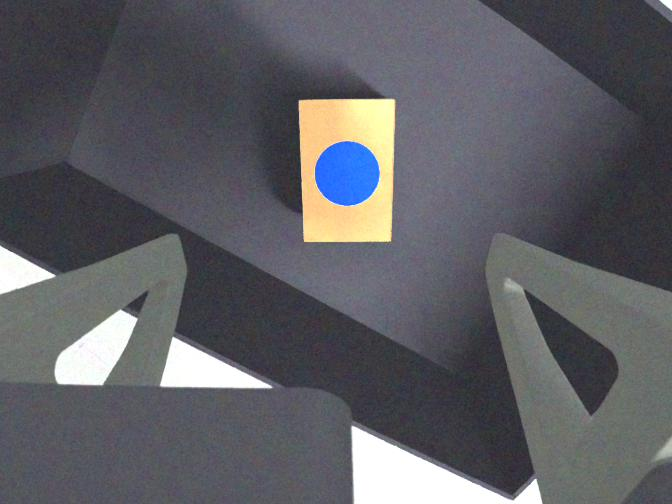

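Emit:
{"fn": "move", "kwargs": {"arm1": {"target": [-1.153, 1.259, 0.737, -0.0129, -0.9821, -0.073, 0.1731], "speed": 0.25}, "arm2": {"target": [-1.156, -0.803, 0.735, -0.0664, -0.9099, -0.3769, 0.1604], "speed": 0.25}, "cameras": ["arm1_cam_wrist", "arm2_cam_wrist"]}}

Emit:
{"fn": "move", "kwargs": {"arm1": {"joints": {"gripper_m": 0.04}}, "arm2": {"joints": {"gripper_m": 0.03}}, "cameras": []}}

Emit:
{"fn": "move", "kwargs": {"arm1": {"target": [-1.12, 1.262, 0.93, -0.0129, -0.9821, -0.073, 0.1731], "speed": 0.4}, "arm2": {"target": [-1.12, -0.78, 0.93, -0.0664, -0.9099, -0.3769, 0.1604], "speed": 0.4}, "cameras": []}}

Emit:
{"fn": "move", "kwargs": {"arm1": {"joints": {"joint1_rad": -2.304, "joint2_rad": 0.6, "joint3_rad": 0.75, "joint4_rad": -1.37, "joint5_rad": 0, "joint6_rad": 0}}, "arm2": {"joints": {"joint1_rad": 2.178, "joint2_rad": 0.6, "joint3_rad": 0.75, "joint4_rad": -1.37, "joint5_rad": 0, "joint6_rad": 0}}, "arm4": {"joints": {"joint1_rad": 0.95, "joint2_rad": 0.6, "joint3_rad": 0.79, "joint4_rad": -1.15, "joint5_rad": 0, "joint6_rad": 0}}, "cameras": ["arm1_cam_wrist", "arm2_cam_wrist"]}}

Emit:
{"fn": "move", "kwargs": {"arm1": {"target": [-0.057, 0.911, 1.10, 0.1641, 0.3206, 0.9311, -0.0565], "speed": 0.4}, "arm2": {"target": [-0.050, -0.018, 1.10, 0.1623, -0.3489, 0.9209, 0.0615], "speed": 0.4}, "cameras": ["arm1_cam_wrist", "arm2_cam_wrist"]}}

Scene clock: 1486.80 s.
Joint torques (N m): arm1=[-1.55 -14.51 5.9 1.59 0.09 0.09] | arm2=[1.14 -17.67 8.02 1.96 -0.25 0.08] | arm3=[1.14 -13.04 9.76 1.03 0.09 0.02] | arm4=[0.79 -13.45 9.58 1.05 0.09 0.17]
Motor temperatures (°C): arm1=[21 26 38 23 21 21 21] | arm2=[23 26 38 22 22 20 23] | arm3=[24 25 31 23 24 23 23] | arm4=[22 24 43 22 24 21 25]
Heat: arm1: hottest joint3_rad 38 °C; arm2: hottest joint3_rad 38 °C; arm3: hottest joint3_rad 31 °C; arm4: hottest joint3_rad 43 °C.
move: arm1 off_target; arm2 off_target
Joint velocities: within noise
arm1.joint_positions: joint1_rad=+1.732 joint2_rad=+2.183 joint3_rad=+0.986 joint4_rad=-0.071 joint5_rad=+0.024 joint6_rad=+0.083 gripper_m=+0.09296
arm1.joint_status: not commanded
arm1.hand: x=-1.1420 y=+1.2664 z=+0.7325 quat_wxyz=(+0.010, +0.985, +0.071, -0.158) (m; scene frame)
arm1.hand_target: x=-1.1527 y=+1.2591 z=+0.7373 quat_wxyz=(+0.013, +0.982, +0.073, -0.173) (m; scene frame)
arm1.hand_status: off_target (0.014 m and 1.8 deg from the pose sent, 0.130 m and 2.8 deg at the start)
arm2.joint_positions: joint1_rad=-1.271 joint2_rad=+2.219 joint3_rad=+1.101 joint4_rad=-0.136 joint5_rad=-0.122 joint6_rad=-0.342 gripper_m=+0.09292
arm2.joint_status: not commanded
arm2.hand: x=-1.1475 y=-0.7952 z=+0.7418 quat_wxyz=(-0.065, -0.912, -0.374, +0.154) (m; scene frame)
arm2.hand_target: x=-1.1556 y=-0.8028 z=+0.7353 quat_wxyz=(-0.066, -0.910, -0.377, +0.160) (m; scene frame)
arm2.hand_status: off_target (0.013 m and 0.9 deg from the pose sent, 0.134 m and 3.1 deg at the start)
arm3, arm4: as last shown
pictures: arm1_cam_wrist, arm2_cam_wrist
Images, in order (width x height): arm1_cam_wrist 672x504, arm2_cam_wrist 672x504.

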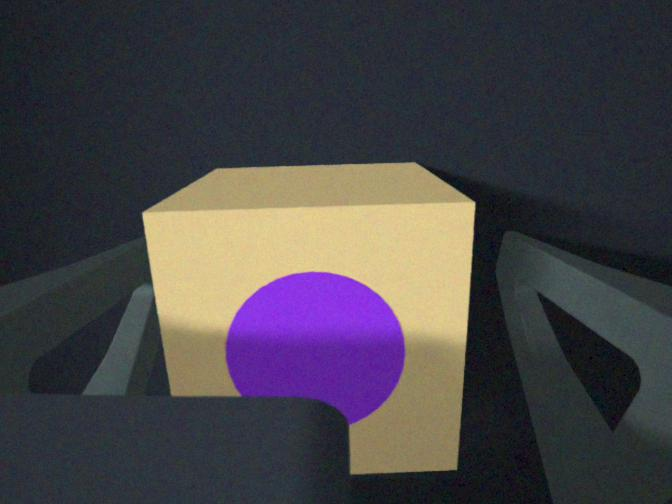

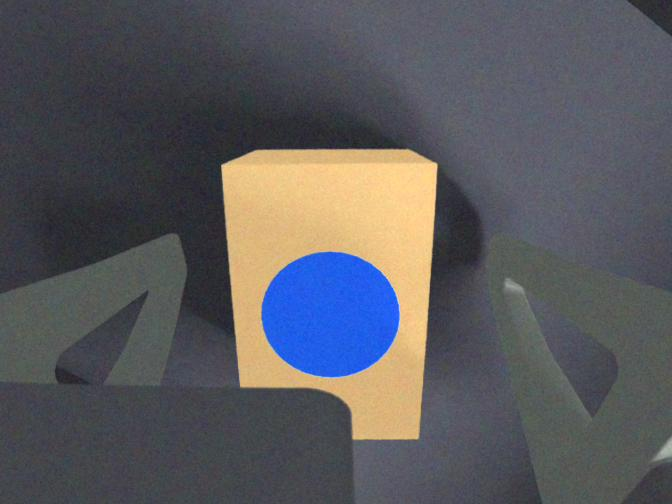

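Scene clock: 1487.43 s.
Joint torques (N m): arm1=[-0.85 -14.21 5.67 1.54 0.11 0.04] | arm2=[1.26 -17.61 8.03 1.92 -0.23 0.06] | arm3=[1.32 -12.98 9.73 1.06 0.09 0.03] | arm4=[0.97 -13.27 9.7 0.92 0.07 0.15]
Motor temperatures (°C): arm1=[21 26 38 23 21 21 21] | arm2=[23 26 38 22 22 20 23] | arm3=[24 25 31 23 24 23 23] | arm4=[22 24 43 22 24 21 25]
Heat: arm1: hottest joint3_rad 38 °C; arm2: hottest joint3_rad 38 °C; arm3: hottest joint3_rad 31 °C; arm4: hottest joint3_rad 43 °C.
move: arm1 off_target; arm2 off_target
Joint velocities: within noise
arm1.joint_positions: joint1_rad=+1.733 joint2_rad=+2.183 joint3_rad=+0.986 joint4_rad=-0.071 joint5_rad=+0.024 joint6_rad=+0.083 gripper_m=+0.05276
arm1.joint_status: gripper_m off_target (ended at +0.05280, target +0.04000)
arm1.hand: x=-1.1420 y=+1.2662 z=+0.7325 quat_wxyz=(+0.010, +0.985, +0.071, -0.158) (m; scene frame)
arm1.hand_target: x=-1.1527 y=+1.2590 z=+0.7373 quat_wxyz=(+0.013, +0.982, +0.073, -0.173) (m; scene frame)
arm1.hand_status: not commanded
arm2.joint_positions: joint1_rad=-1.271 joint2_rad=+2.219 joint3_rad=+1.101 joint4_rad=-0.136 joint5_rad=-0.122 joint6_rad=-0.342 gripper_m=+0.04406
arm2.joint_status: gripper_m off_target (ended at +0.04408, target +0.03000)
arm2.hand: x=-1.1475 y=-0.7952 z=+0.7419 quat_wxyz=(-0.065, -0.912, -0.374, +0.154) (m; scene frame)
arm2.hand_target: x=-1.1556 y=-0.8027 z=+0.7353 quat_wxyz=(-0.066, -0.910, -0.377, +0.160) (m; scene frame)
arm2.hand_status: not commanded
arm3, arm4: as last shown
pictures: none
No camera images: "cameras" was empty.

Scene clock: 1488.73 s.
Joint torques (N m): arm1=[-0.79 -9.93 9.96 0.58 0.11 0.12] | arm2=[-0.03 -14.45 8.34 0.98 -0.28 -0.06] | arm3=[1.26 -13.04 9.74 1.03 0.09 0.03] | arm4=[1.14 -13.57 9.62 0.87 0.1 0.15]
Motor temperatures (°C): arm1=[21 26 38 23 21 21 22] | arm2=[23 26 38 22 22 20 23] | arm3=[24 25 31 23 24 23 23] | arm4=[22 24 43 22 24 21 25]
Heat: arm1: hottest joint3_rad 38 °C; arm2: hottest joint3_rad 38 °C; arm3: hottest joint3_rad 31 °C; arm4: hottest joint3_rad 43 °C.
move: arm1 done; arm2 off_target
Joint velocities: within noise
arm1.joint_positions: joint1_rad=+1.739 joint2_rad=+1.667 joint3_rad=+0.912 joint4_rad=-0.484 joint5_rad=+0.026 joint6_rad=+0.088 gripper_m=+0.05281
arm1.joint_status: not commanded
arm1.hand: x=-1.1152 y=+1.2683 z=+0.9277 quat_wxyz=(+0.012, +0.982, +0.072, -0.173) (m; scene frame)
arm1.hand_target: x=-1.1200 y=+1.2620 z=+0.9302 quat_wxyz=(+0.013, +0.982, +0.073, -0.173) (m; scene frame)
arm1.hand_status: done (0.008 m and 0.2 deg from the pose sent, 0.199 m and 1.8 deg at the start)
arm2.joint_positions: joint1_rad=-1.271 joint2_rad=+1.717 joint3_rad=+1.016 joint4_rad=-0.493 joint5_rad=-0.126 joint6_rad=-0.343 gripper_m=+0.04406
arm2.joint_status: not commanded
arm2.hand: x=-1.1276 y=-0.7876 z=+0.9482 quat_wxyz=(-0.067, -0.906, -0.375, +0.183) (m; scene frame)
arm2.hand_target: x=-1.1197 y=-0.7799 z=+0.9307 quat_wxyz=(-0.067, -0.910, -0.377, +0.161) (m; scene frame)
arm2.hand_status: off_target (0.021 m and 2.6 deg from the pose sent, 0.191 m and 0.9 deg at the start)
arm3, arm4: as last shown
pictures: none
No camera images: "cameras" was empty.

Scene clock: 1491.40 s.
Joint torques (N m): arm1=[-1.79 1.79 12.1 0.61 -0.04 -0.03] | arm2=[1.08 -1.61 11 1.02 0.09 0.19] | arm3=[1.2 -13.1 9.73 1.01 0.09 0.02] | arm4=[1.2 -1.08 8.72 0.75 0.13 0.14]
Motor temperatures (°C): arm1=[21 26 38 23 21 21 22] | arm2=[23 26 38 22 22 20 23] | arm3=[24 25 31 23 24 23 23] | arm4=[22 24 42 22 24 21 25]
Heat: arm1: hottest joint3_rad 38 °C; arm2: hottest joint3_rad 38 °C; arm3: hottest joint3_rad 31 °C; arm4: hottest joint3_rad 42 °C.
move: arm1 done; arm2 done; arm4 done
Joint velocities: within noise
arm1.joint_positions: joint1_rad=-2.298 joint2_rad=+0.605 joint3_rad=+0.737 joint4_rad=-1.360 joint5_rad=+0.002 joint6_rad=+0.006 gripper_m=+0.05291
arm1.joint_status: all done
arm1.hand: x=-0.4745 y=+1.2476 z=+1.1318 quat_wxyz=(-0.154, -0.321, -0.933, +0.057) (m; scene frame)
arm1.hand_target: x=-0.4754 y=+1.2471 z=+1.1376 quat_wxyz=(-0.157, -0.321, -0.932, +0.058) (m; scene frame)
arm1.hand_status: not commanded
arm2.joint_positions: joint1_rad=+2.174 joint2_rad=+0.604 joint3_rad=+0.758 joint4_rad=-1.358 joint5_rad=-0.003 joint6_rad=-0.013 gripper_m=+0.04406
arm2.joint_status: all done
arm2.hand: x=-0.4944 y=-0.4148 z=+1.1592 quat_wxyz=(-0.172, +0.352, -0.918, -0.065) (m; scene frame)
arm2.hand_target: x=-0.4981 y=-0.4173 z=+1.1553 quat_wxyz=(-0.164, +0.349, -0.921, -0.063) (m; scene frame)
arm2.hand_status: not commanded
arm3: as last shown
arm4.joint_positions: joint1_rad=+0.946 joint2_rad=+0.603 joint3_rad=+0.796 joint4_rad=-1.141 joint5_rad=-0.002 joint6_rad=-0.012 gripper_m=+0.09296
arm4.joint_status: all done
arm4.hand: x=+0.4245 y=+0.6218 z=+1.1542 quat_wxyz=(-0.084, +0.915, -0.262, -0.295) (m; scene frame)
arm4.hand_target: x=+0.4266 y=+0.6197 z=+1.1509 quat_wxyz=(-0.081, +0.915, -0.266, -0.291) (m; scene frame)
arm4.hand_status: not commanded
pictures: arm1_cam_wrist, arm2_cam_wrist
Images, in order (width x height): arm1_cam_wrist 672x504, arm2_cam_wrist 672x504.

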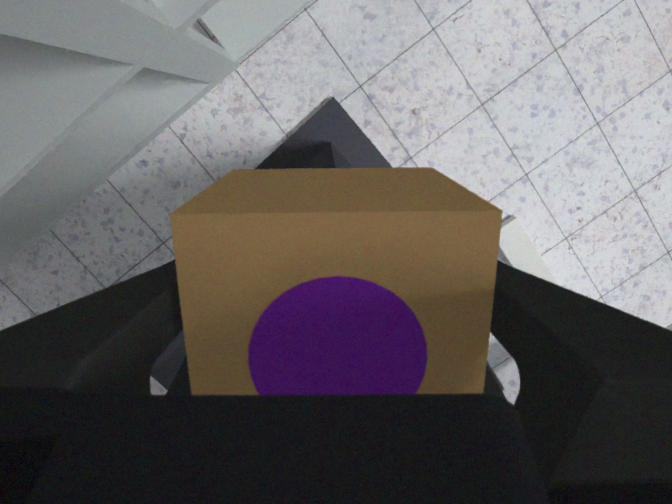

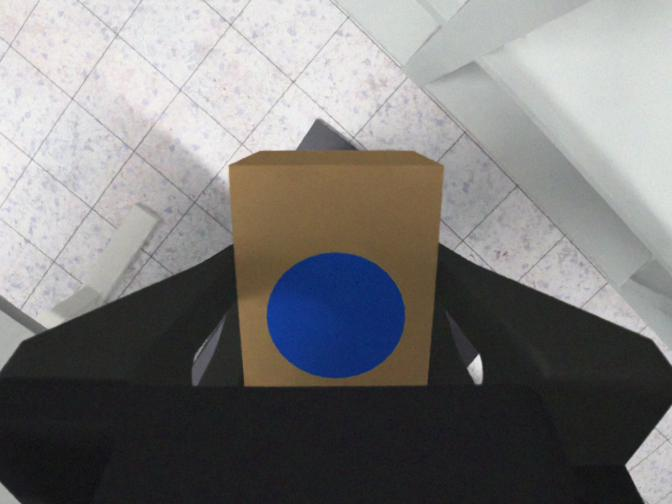

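Scene clock: 1494.03 s.
Joint torques (N m): arm1=[-2.73 -20.78 17.1 0.44 0.01 -0.02] | arm2=[1.2 -25.05 16.76 0.94 0.12 0.2] | arm3=[1.2 -13.04 9.73 0.99 0.09 0.02] | arm4=[1.08 -0.97 8.85 0.62 0.16 0.13]
Motor temperatures (°C): arm1=[21 26 38 23 21 21 22] | arm2=[23 27 38 22 22 20 24] | arm3=[24 25 31 23 24 23 23] | arm4=[22 24 42 22 24 21 25]
Heat: arm1: hottest joint3_rad 38 °C; arm2: hottest joint3_rad 38 °C; arm3: hottest joint3_rad 31 °C; arm4: hottest joint3_rad 42 °C.
move: arm1 off_target; arm2 off_target
Joint velocities: within noise
arm1.joint_positions: joint1_rad=-2.304 joint2_rad=+2.116 joint3_rad=+2.060 joint4_rad=-1.212 joint5_rad=-0.010 joint6_rad=-0.001 gripper_m=+0.05291
arm1.joint_status: not commanded
arm1.hand: x=-0.0649 y=+0.9271 z=+1.0667 quat_wxyz=(-0.136, -0.321, -0.936, +0.046) (m; scene frame)
arm1.hand_target: x=-0.0587 y=+0.9123 z=+1.1002 quat_wxyz=(-0.165, -0.320, -0.931, +0.057) (m; scene frame)
arm1.hand_status: off_target (0.038 m and 3.4 deg from the pose sent, 0.537 m and 1.2 deg at the start)
arm2.joint_positions: joint1_rad=+2.174 joint2_rad=+2.370 joint3_rad=+2.522 joint4_rad=-1.386 joint5_rad=-0.001 joint6_rad=-0.011 gripper_m=+0.04406
arm2.joint_status: not commanded
arm2.hand: x=-0.0541 y=-0.0289 z=+1.1025 quat_wxyz=(-0.159, +0.352, -0.920, -0.060) (m; scene frame)
arm2.hand_target: x=-0.0507 y=-0.0186 z=+1.0997 quat_wxyz=(-0.164, +0.349, -0.921, -0.062) (m; scene frame)
arm2.hand_status: off_target (0.012 m and 0.6 deg from the pose sent, 0.599 m and 1.3 deg at the start)
arm3, arm4: as last shown
pictures: arm1_cam_wrist, arm2_cam_wrist
Images, in order (width x height): arm1_cam_wrist 672x504, arm2_cam_wrist 672x504.

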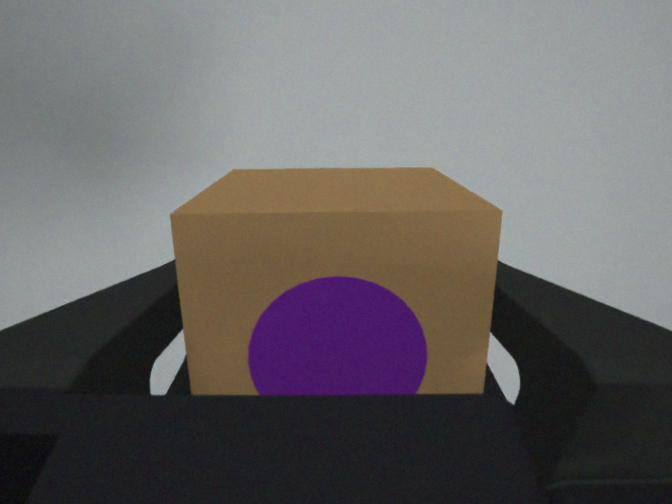

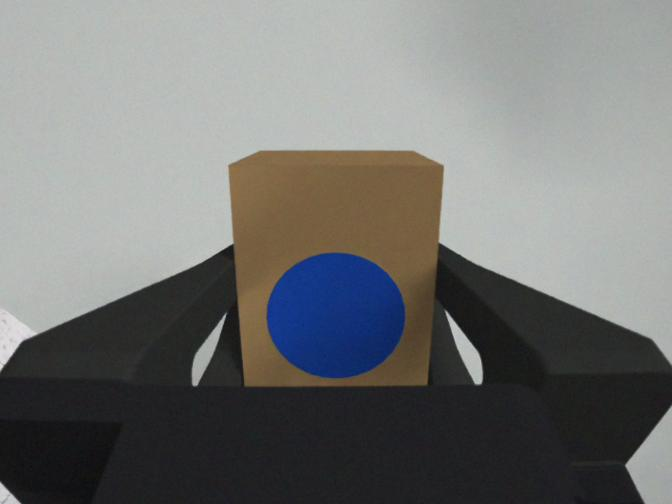

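Emit:
{"fn": "move", "kwargs": {"arm1": {"target": [-0.060, 0.914, 0.975, 0.1641, 0.3206, 0.9311, -0.0565], "speed": 0.2}, "arm2": {"target": [-0.051, -0.022, 0.978, 0.1623, -0.3489, 0.9209, 0.0615], "speed": 0.2}, "cameras": []}}

Emit:
{"fn": "move", "kwargs": {"arm1": {"joints": {"gripper_m": 0.09}}, "arm2": {"joints": {"gripper_m": 0.09}}, "cameras": ["arm1_cam_wrist", "arm2_cam_wrist"]}}

Emit:
{"fn": "move", "kwargs": {"arm1": {"target": [-0.4754, 1.2471, 1.1376, 0.1641, 0.3206, 0.9311, -0.0565], "speed": 0.4}, "arm2": {"target": [-0.4981, -0.4173, 1.1553, 0.1623, -0.3489, 0.9209, 0.0615], "speed": 0.4}, "arm4": {"target": [-0.079, 0.967, 1.085, 0.0979, -0.9017, 0.3105, 0.2843], "speed": 0.4}, "cameras": ["arm4_cam_wrist"]}}

Scene clock: 1516.03 s.
Joint torques (N m): arm1=[-2.61 -17.32 9.39 1.72 -0.03 -0.03] | arm2=[0.97 -25.7 9.05 2.47 0.08 0.17] | arm3=[1.14 -13.1 9.72 1.02 0.09 0.02] | arm4=[1.03 -1.26 8.88 0.65 0.16 0.15]
Motor temperatures (°C): arm1=[21 28 39 23 21 21 22] | arm2=[23 27 39 22 22 20 24] | arm3=[24 25 31 23 24 23 23] | arm4=[22 23 39 22 24 21 25]
Heat: arm1: hottest joint3_rad 39 °C; arm2: hottest joint3_rad 39 °C; arm3: hottest joint3_rad 31 °C; arm4: hottest joint3_rad 39 °C.
move: arm1 off_target; arm2 off_target
Joint velocities: within noise
arm1.joint_positions: joint1_rad=-2.304 joint2_rad=+2.131 joint3_rad=+1.897 joint4_rad=-0.948 joint5_rad=-0.010 joint6_rad=-0.001 gripper_m=+0.05291
arm1.joint_status: not commanded
arm1.hand: x=-0.0549 y=+0.9186 z=+1.0026 quat_wxyz=(-0.176, -0.318, -0.930, +0.060) (m; scene frame)
arm1.hand_target: x=-0.0606 y=+0.9147 z=+0.9754 quat_wxyz=(-0.164, -0.321, -0.931, +0.056) (m; scene frame)
arm1.hand_status: off_target (0.028 m and 1.5 deg from the pose sent, 0.093 m and 3.4 deg at the start)
arm2.joint_positions: joint1_rad=+2.174 joint2_rad=+2.358 joint3_rad=+2.260 joint4_rad=-1.089 joint5_rad=-0.001 joint6_rad=-0.011 gripper_m=+0.04406
arm2.joint_status: not commanded
arm2.hand: x=-0.0457 y=-0.0216 z=+1.0154 quat_wxyz=(-0.180, +0.351, -0.916, -0.068) (m; scene frame)
arm2.hand_target: x=-0.0519 y=-0.0230 z=+0.9787 quat_wxyz=(-0.162, +0.349, -0.921, -0.061) (m; scene frame)
arm2.hand_status: off_target (0.038 m and 2.3 deg from the pose sent, 0.125 m and 0.6 deg at the start)
arm3, arm4: as last shown
pictures: none
No camera images: "cameras" was empty.

Scene clock: 1516.67 s.
Joint torques (N m): arm1=[-1.2 -17.79 9.58 1.61 -0.04 -0.04] | arm2=[0.73 -25.7 10.04 2 0.13 0.17] | arm3=[1.2 -13.04 9.76 1.03 0.09 0.03] | arm4=[1.14 -0.5 8.9 0.76 0.17 0.17]
Motor temperatures (°C): arm1=[21 28 39 23 21 21 22] | arm2=[23 28 39 22 22 20 24] | arm3=[24 25 31 23 24 23 23] | arm4=[22 23 39 22 24 21 25]
Heat: arm1: hottest joint3_rad 39 °C; arm2: hottest joint3_rad 39 °C; arm3: hottest joint3_rad 31 °C; arm4: hottest joint3_rad 39 °C.
move: arm1 done; arm2 done
Joint velocities: within noise
arm1.joint_positions: joint1_rad=-2.315 joint2_rad=+2.131 joint3_rad=+1.893 joint4_rad=-0.940 joint5_rad=-0.009 joint6_rad=+0.001 gripper_m=+0.08996
arm1.joint_status: all done
arm1.hand: x=-0.0593 y=+0.9115 z=+1.0016 quat_wxyz=(-0.178, -0.324, -0.927, +0.062) (m; scene frame)
arm1.hand_target: x=-0.0606 y=+0.9148 z=+0.9754 quat_wxyz=(-0.164, -0.321, -0.931, +0.056) (m; scene frame)
arm1.hand_status: not commanded
arm2.joint_positions: joint1_rad=+2.180 joint2_rad=+2.358 joint3_rad=+2.249 joint4_rad=-1.078 joint5_rad=-0.002 joint6_rad=-0.011 gripper_m=+0.08992
arm2.joint_status: all done
arm2.hand: x=-0.0496 y=-0.0181 z=+1.0110 quat_wxyz=(-0.180, +0.354, -0.915, -0.069) (m; scene frame)
arm2.hand_target: x=-0.0520 y=-0.0228 z=+0.9787 quat_wxyz=(-0.162, +0.349, -0.921, -0.061) (m; scene frame)
arm2.hand_status: not commanded
arm3.joint_positions: joint1_rad=+1.688 joint2_rad=+1.314 joint3_rad=+1.294 joint4_rad=-1.105 joint5_rad=-0.001 joint6_rad=-0.007 gripper_m=+0.09299
arm3.joint_status: not commanded
arm3.hand: x=+1.1298 y=-1.3296 z=+1.1527 quat_wxyz=(-0.222, +0.003, -0.975, +0.007) (m; scene frame)
arm3.hand_target: x=+1.1300 y=-1.3289 z=+1.1624 quat_wxyz=(-0.234, +0.001, -0.972, +0.007) (m; scene frame)
arm3.hand_status: not commanded
arm4: as last shown
pictures: arm1_cam_wrist, arm2_cam_wrist
Images, in order (width x height): arm1_cam_wrist 672x504, arm2_cam_wrist 672x504.

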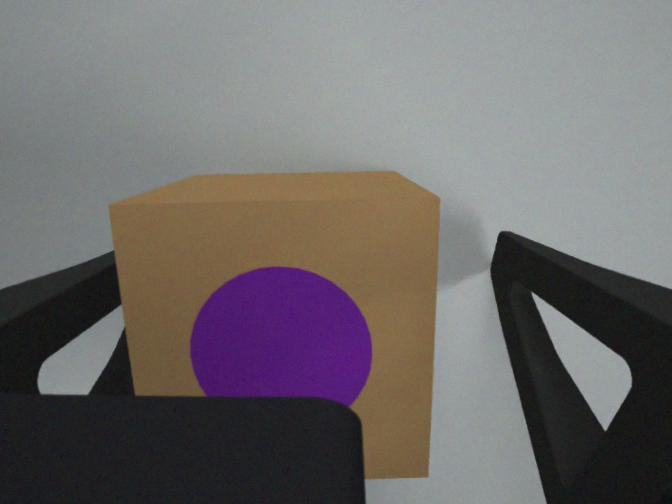

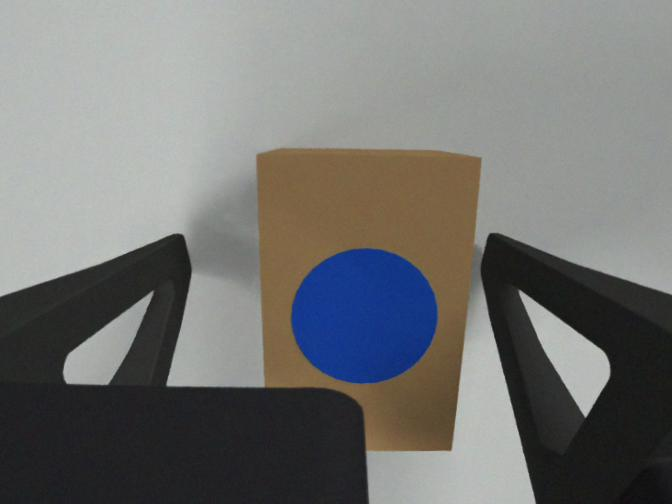

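Scene clock: 1519.50 s.
Joint torques (N m): arm1=[-1.2 2.55 11.3 0.65 0.11 -0.05] | arm2=[0.73 -0.21 10.4 1.02 0.12 0.19] | arm3=[1.26 -12.92 9.7 1.01 0.09 0.03] | arm4=[0.26 -26.11 12.86 0.58 0.24 0.16]
Motor temperatures (°C): arm1=[21 28 40 23 21 21 22] | arm2=[23 28 39 22 22 20 24] | arm3=[24 25 31 23 24 23 23] | arm4=[22 24 40 22 24 21 25]
Heat: arm1: hottest joint3_rad 40 °C; arm2: hottest joint3_rad 39 °C; arm3: hottest joint3_rad 31 °C; arm4: hottest joint3_rad 40 °C.
move: arm1 done; arm2 off_target; arm4 off_target
Joint velocities: within noise
arm1.joint_positions: joint1_rad=-2.315 joint2_rad=+0.581 joint3_rad=+0.740 joint4_rad=-1.351 joint5_rad=-0.012 joint6_rad=+0.001 gripper_m=+0.08996
arm1.joint_status: not commanded
arm1.hand: x=-0.4749 y=+1.2463 z=+1.1383 quat_wxyz=(-0.172, -0.325, -0.928, +0.058) (m; scene frame)
arm1.hand_target: x=-0.4754 y=+1.2471 z=+1.1376 quat_wxyz=(-0.164, -0.321, -0.931, +0.057) (m; scene frame)
arm1.hand_status: done (0.001 m and 1.1 deg from the pose sent, 0.552 m and 1.8 deg at the start)
arm2.joint_positions: joint1_rad=+2.180 joint2_rad=+0.594 joint3_rad=+0.767 joint4_rad=-1.361 joint5_rad=-0.001 joint6_rad=-0.011 gripper_m=+0.08992
arm2.joint_status: not commanded
arm2.hand: x=-0.4952 y=-0.4141 z=+1.1654 quat_wxyz=(-0.180, +0.354, -0.915, -0.068) (m; scene frame)
arm2.hand_target: x=-0.4982 y=-0.4174 z=+1.1555 quat_wxyz=(-0.162, +0.349, -0.921, -0.061) (m; scene frame)
arm2.hand_status: off_target (0.011 m and 2.3 deg from the pose sent, 0.618 m and 2.3 deg at the start)
arm3: as last shown
arm4.joint_positions: joint1_rad=+0.943 joint2_rad=+2.464 joint3_rad=+2.732 joint4_rad=-1.225 joint5_rad=+0.048 joint6_rad=+0.050 gripper_m=+0.09296
arm4.joint_status: not commanded
arm4.hand: x=-0.0774 y=+0.9559 z=+1.0961 quat_wxyz=(-0.098, +0.905, -0.299, -0.288) (m; scene frame)
arm4.hand_target: x=-0.0779 y=+0.9665 z=+1.0848 quat_wxyz=(-0.099, +0.901, -0.310, -0.287) (m; scene frame)
arm4.hand_status: off_target (0.016 m and 1.4 deg from the pose sent, 0.614 m and 6.1 deg at the start)
pictures: arm4_cam_wrist
Images, in order (width x height): arm4_cam_wrist 672x504.

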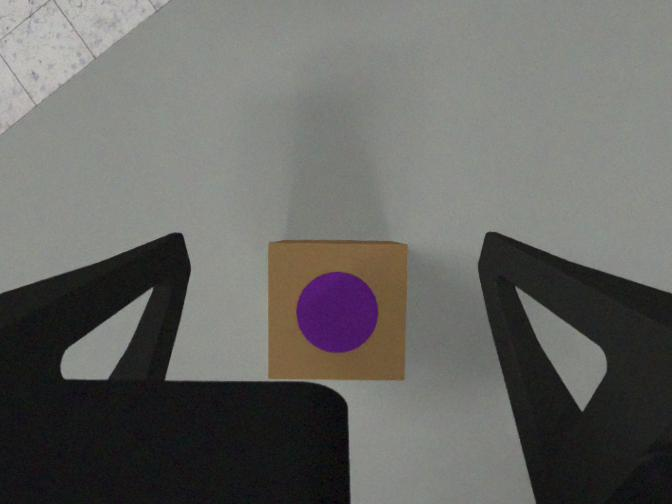

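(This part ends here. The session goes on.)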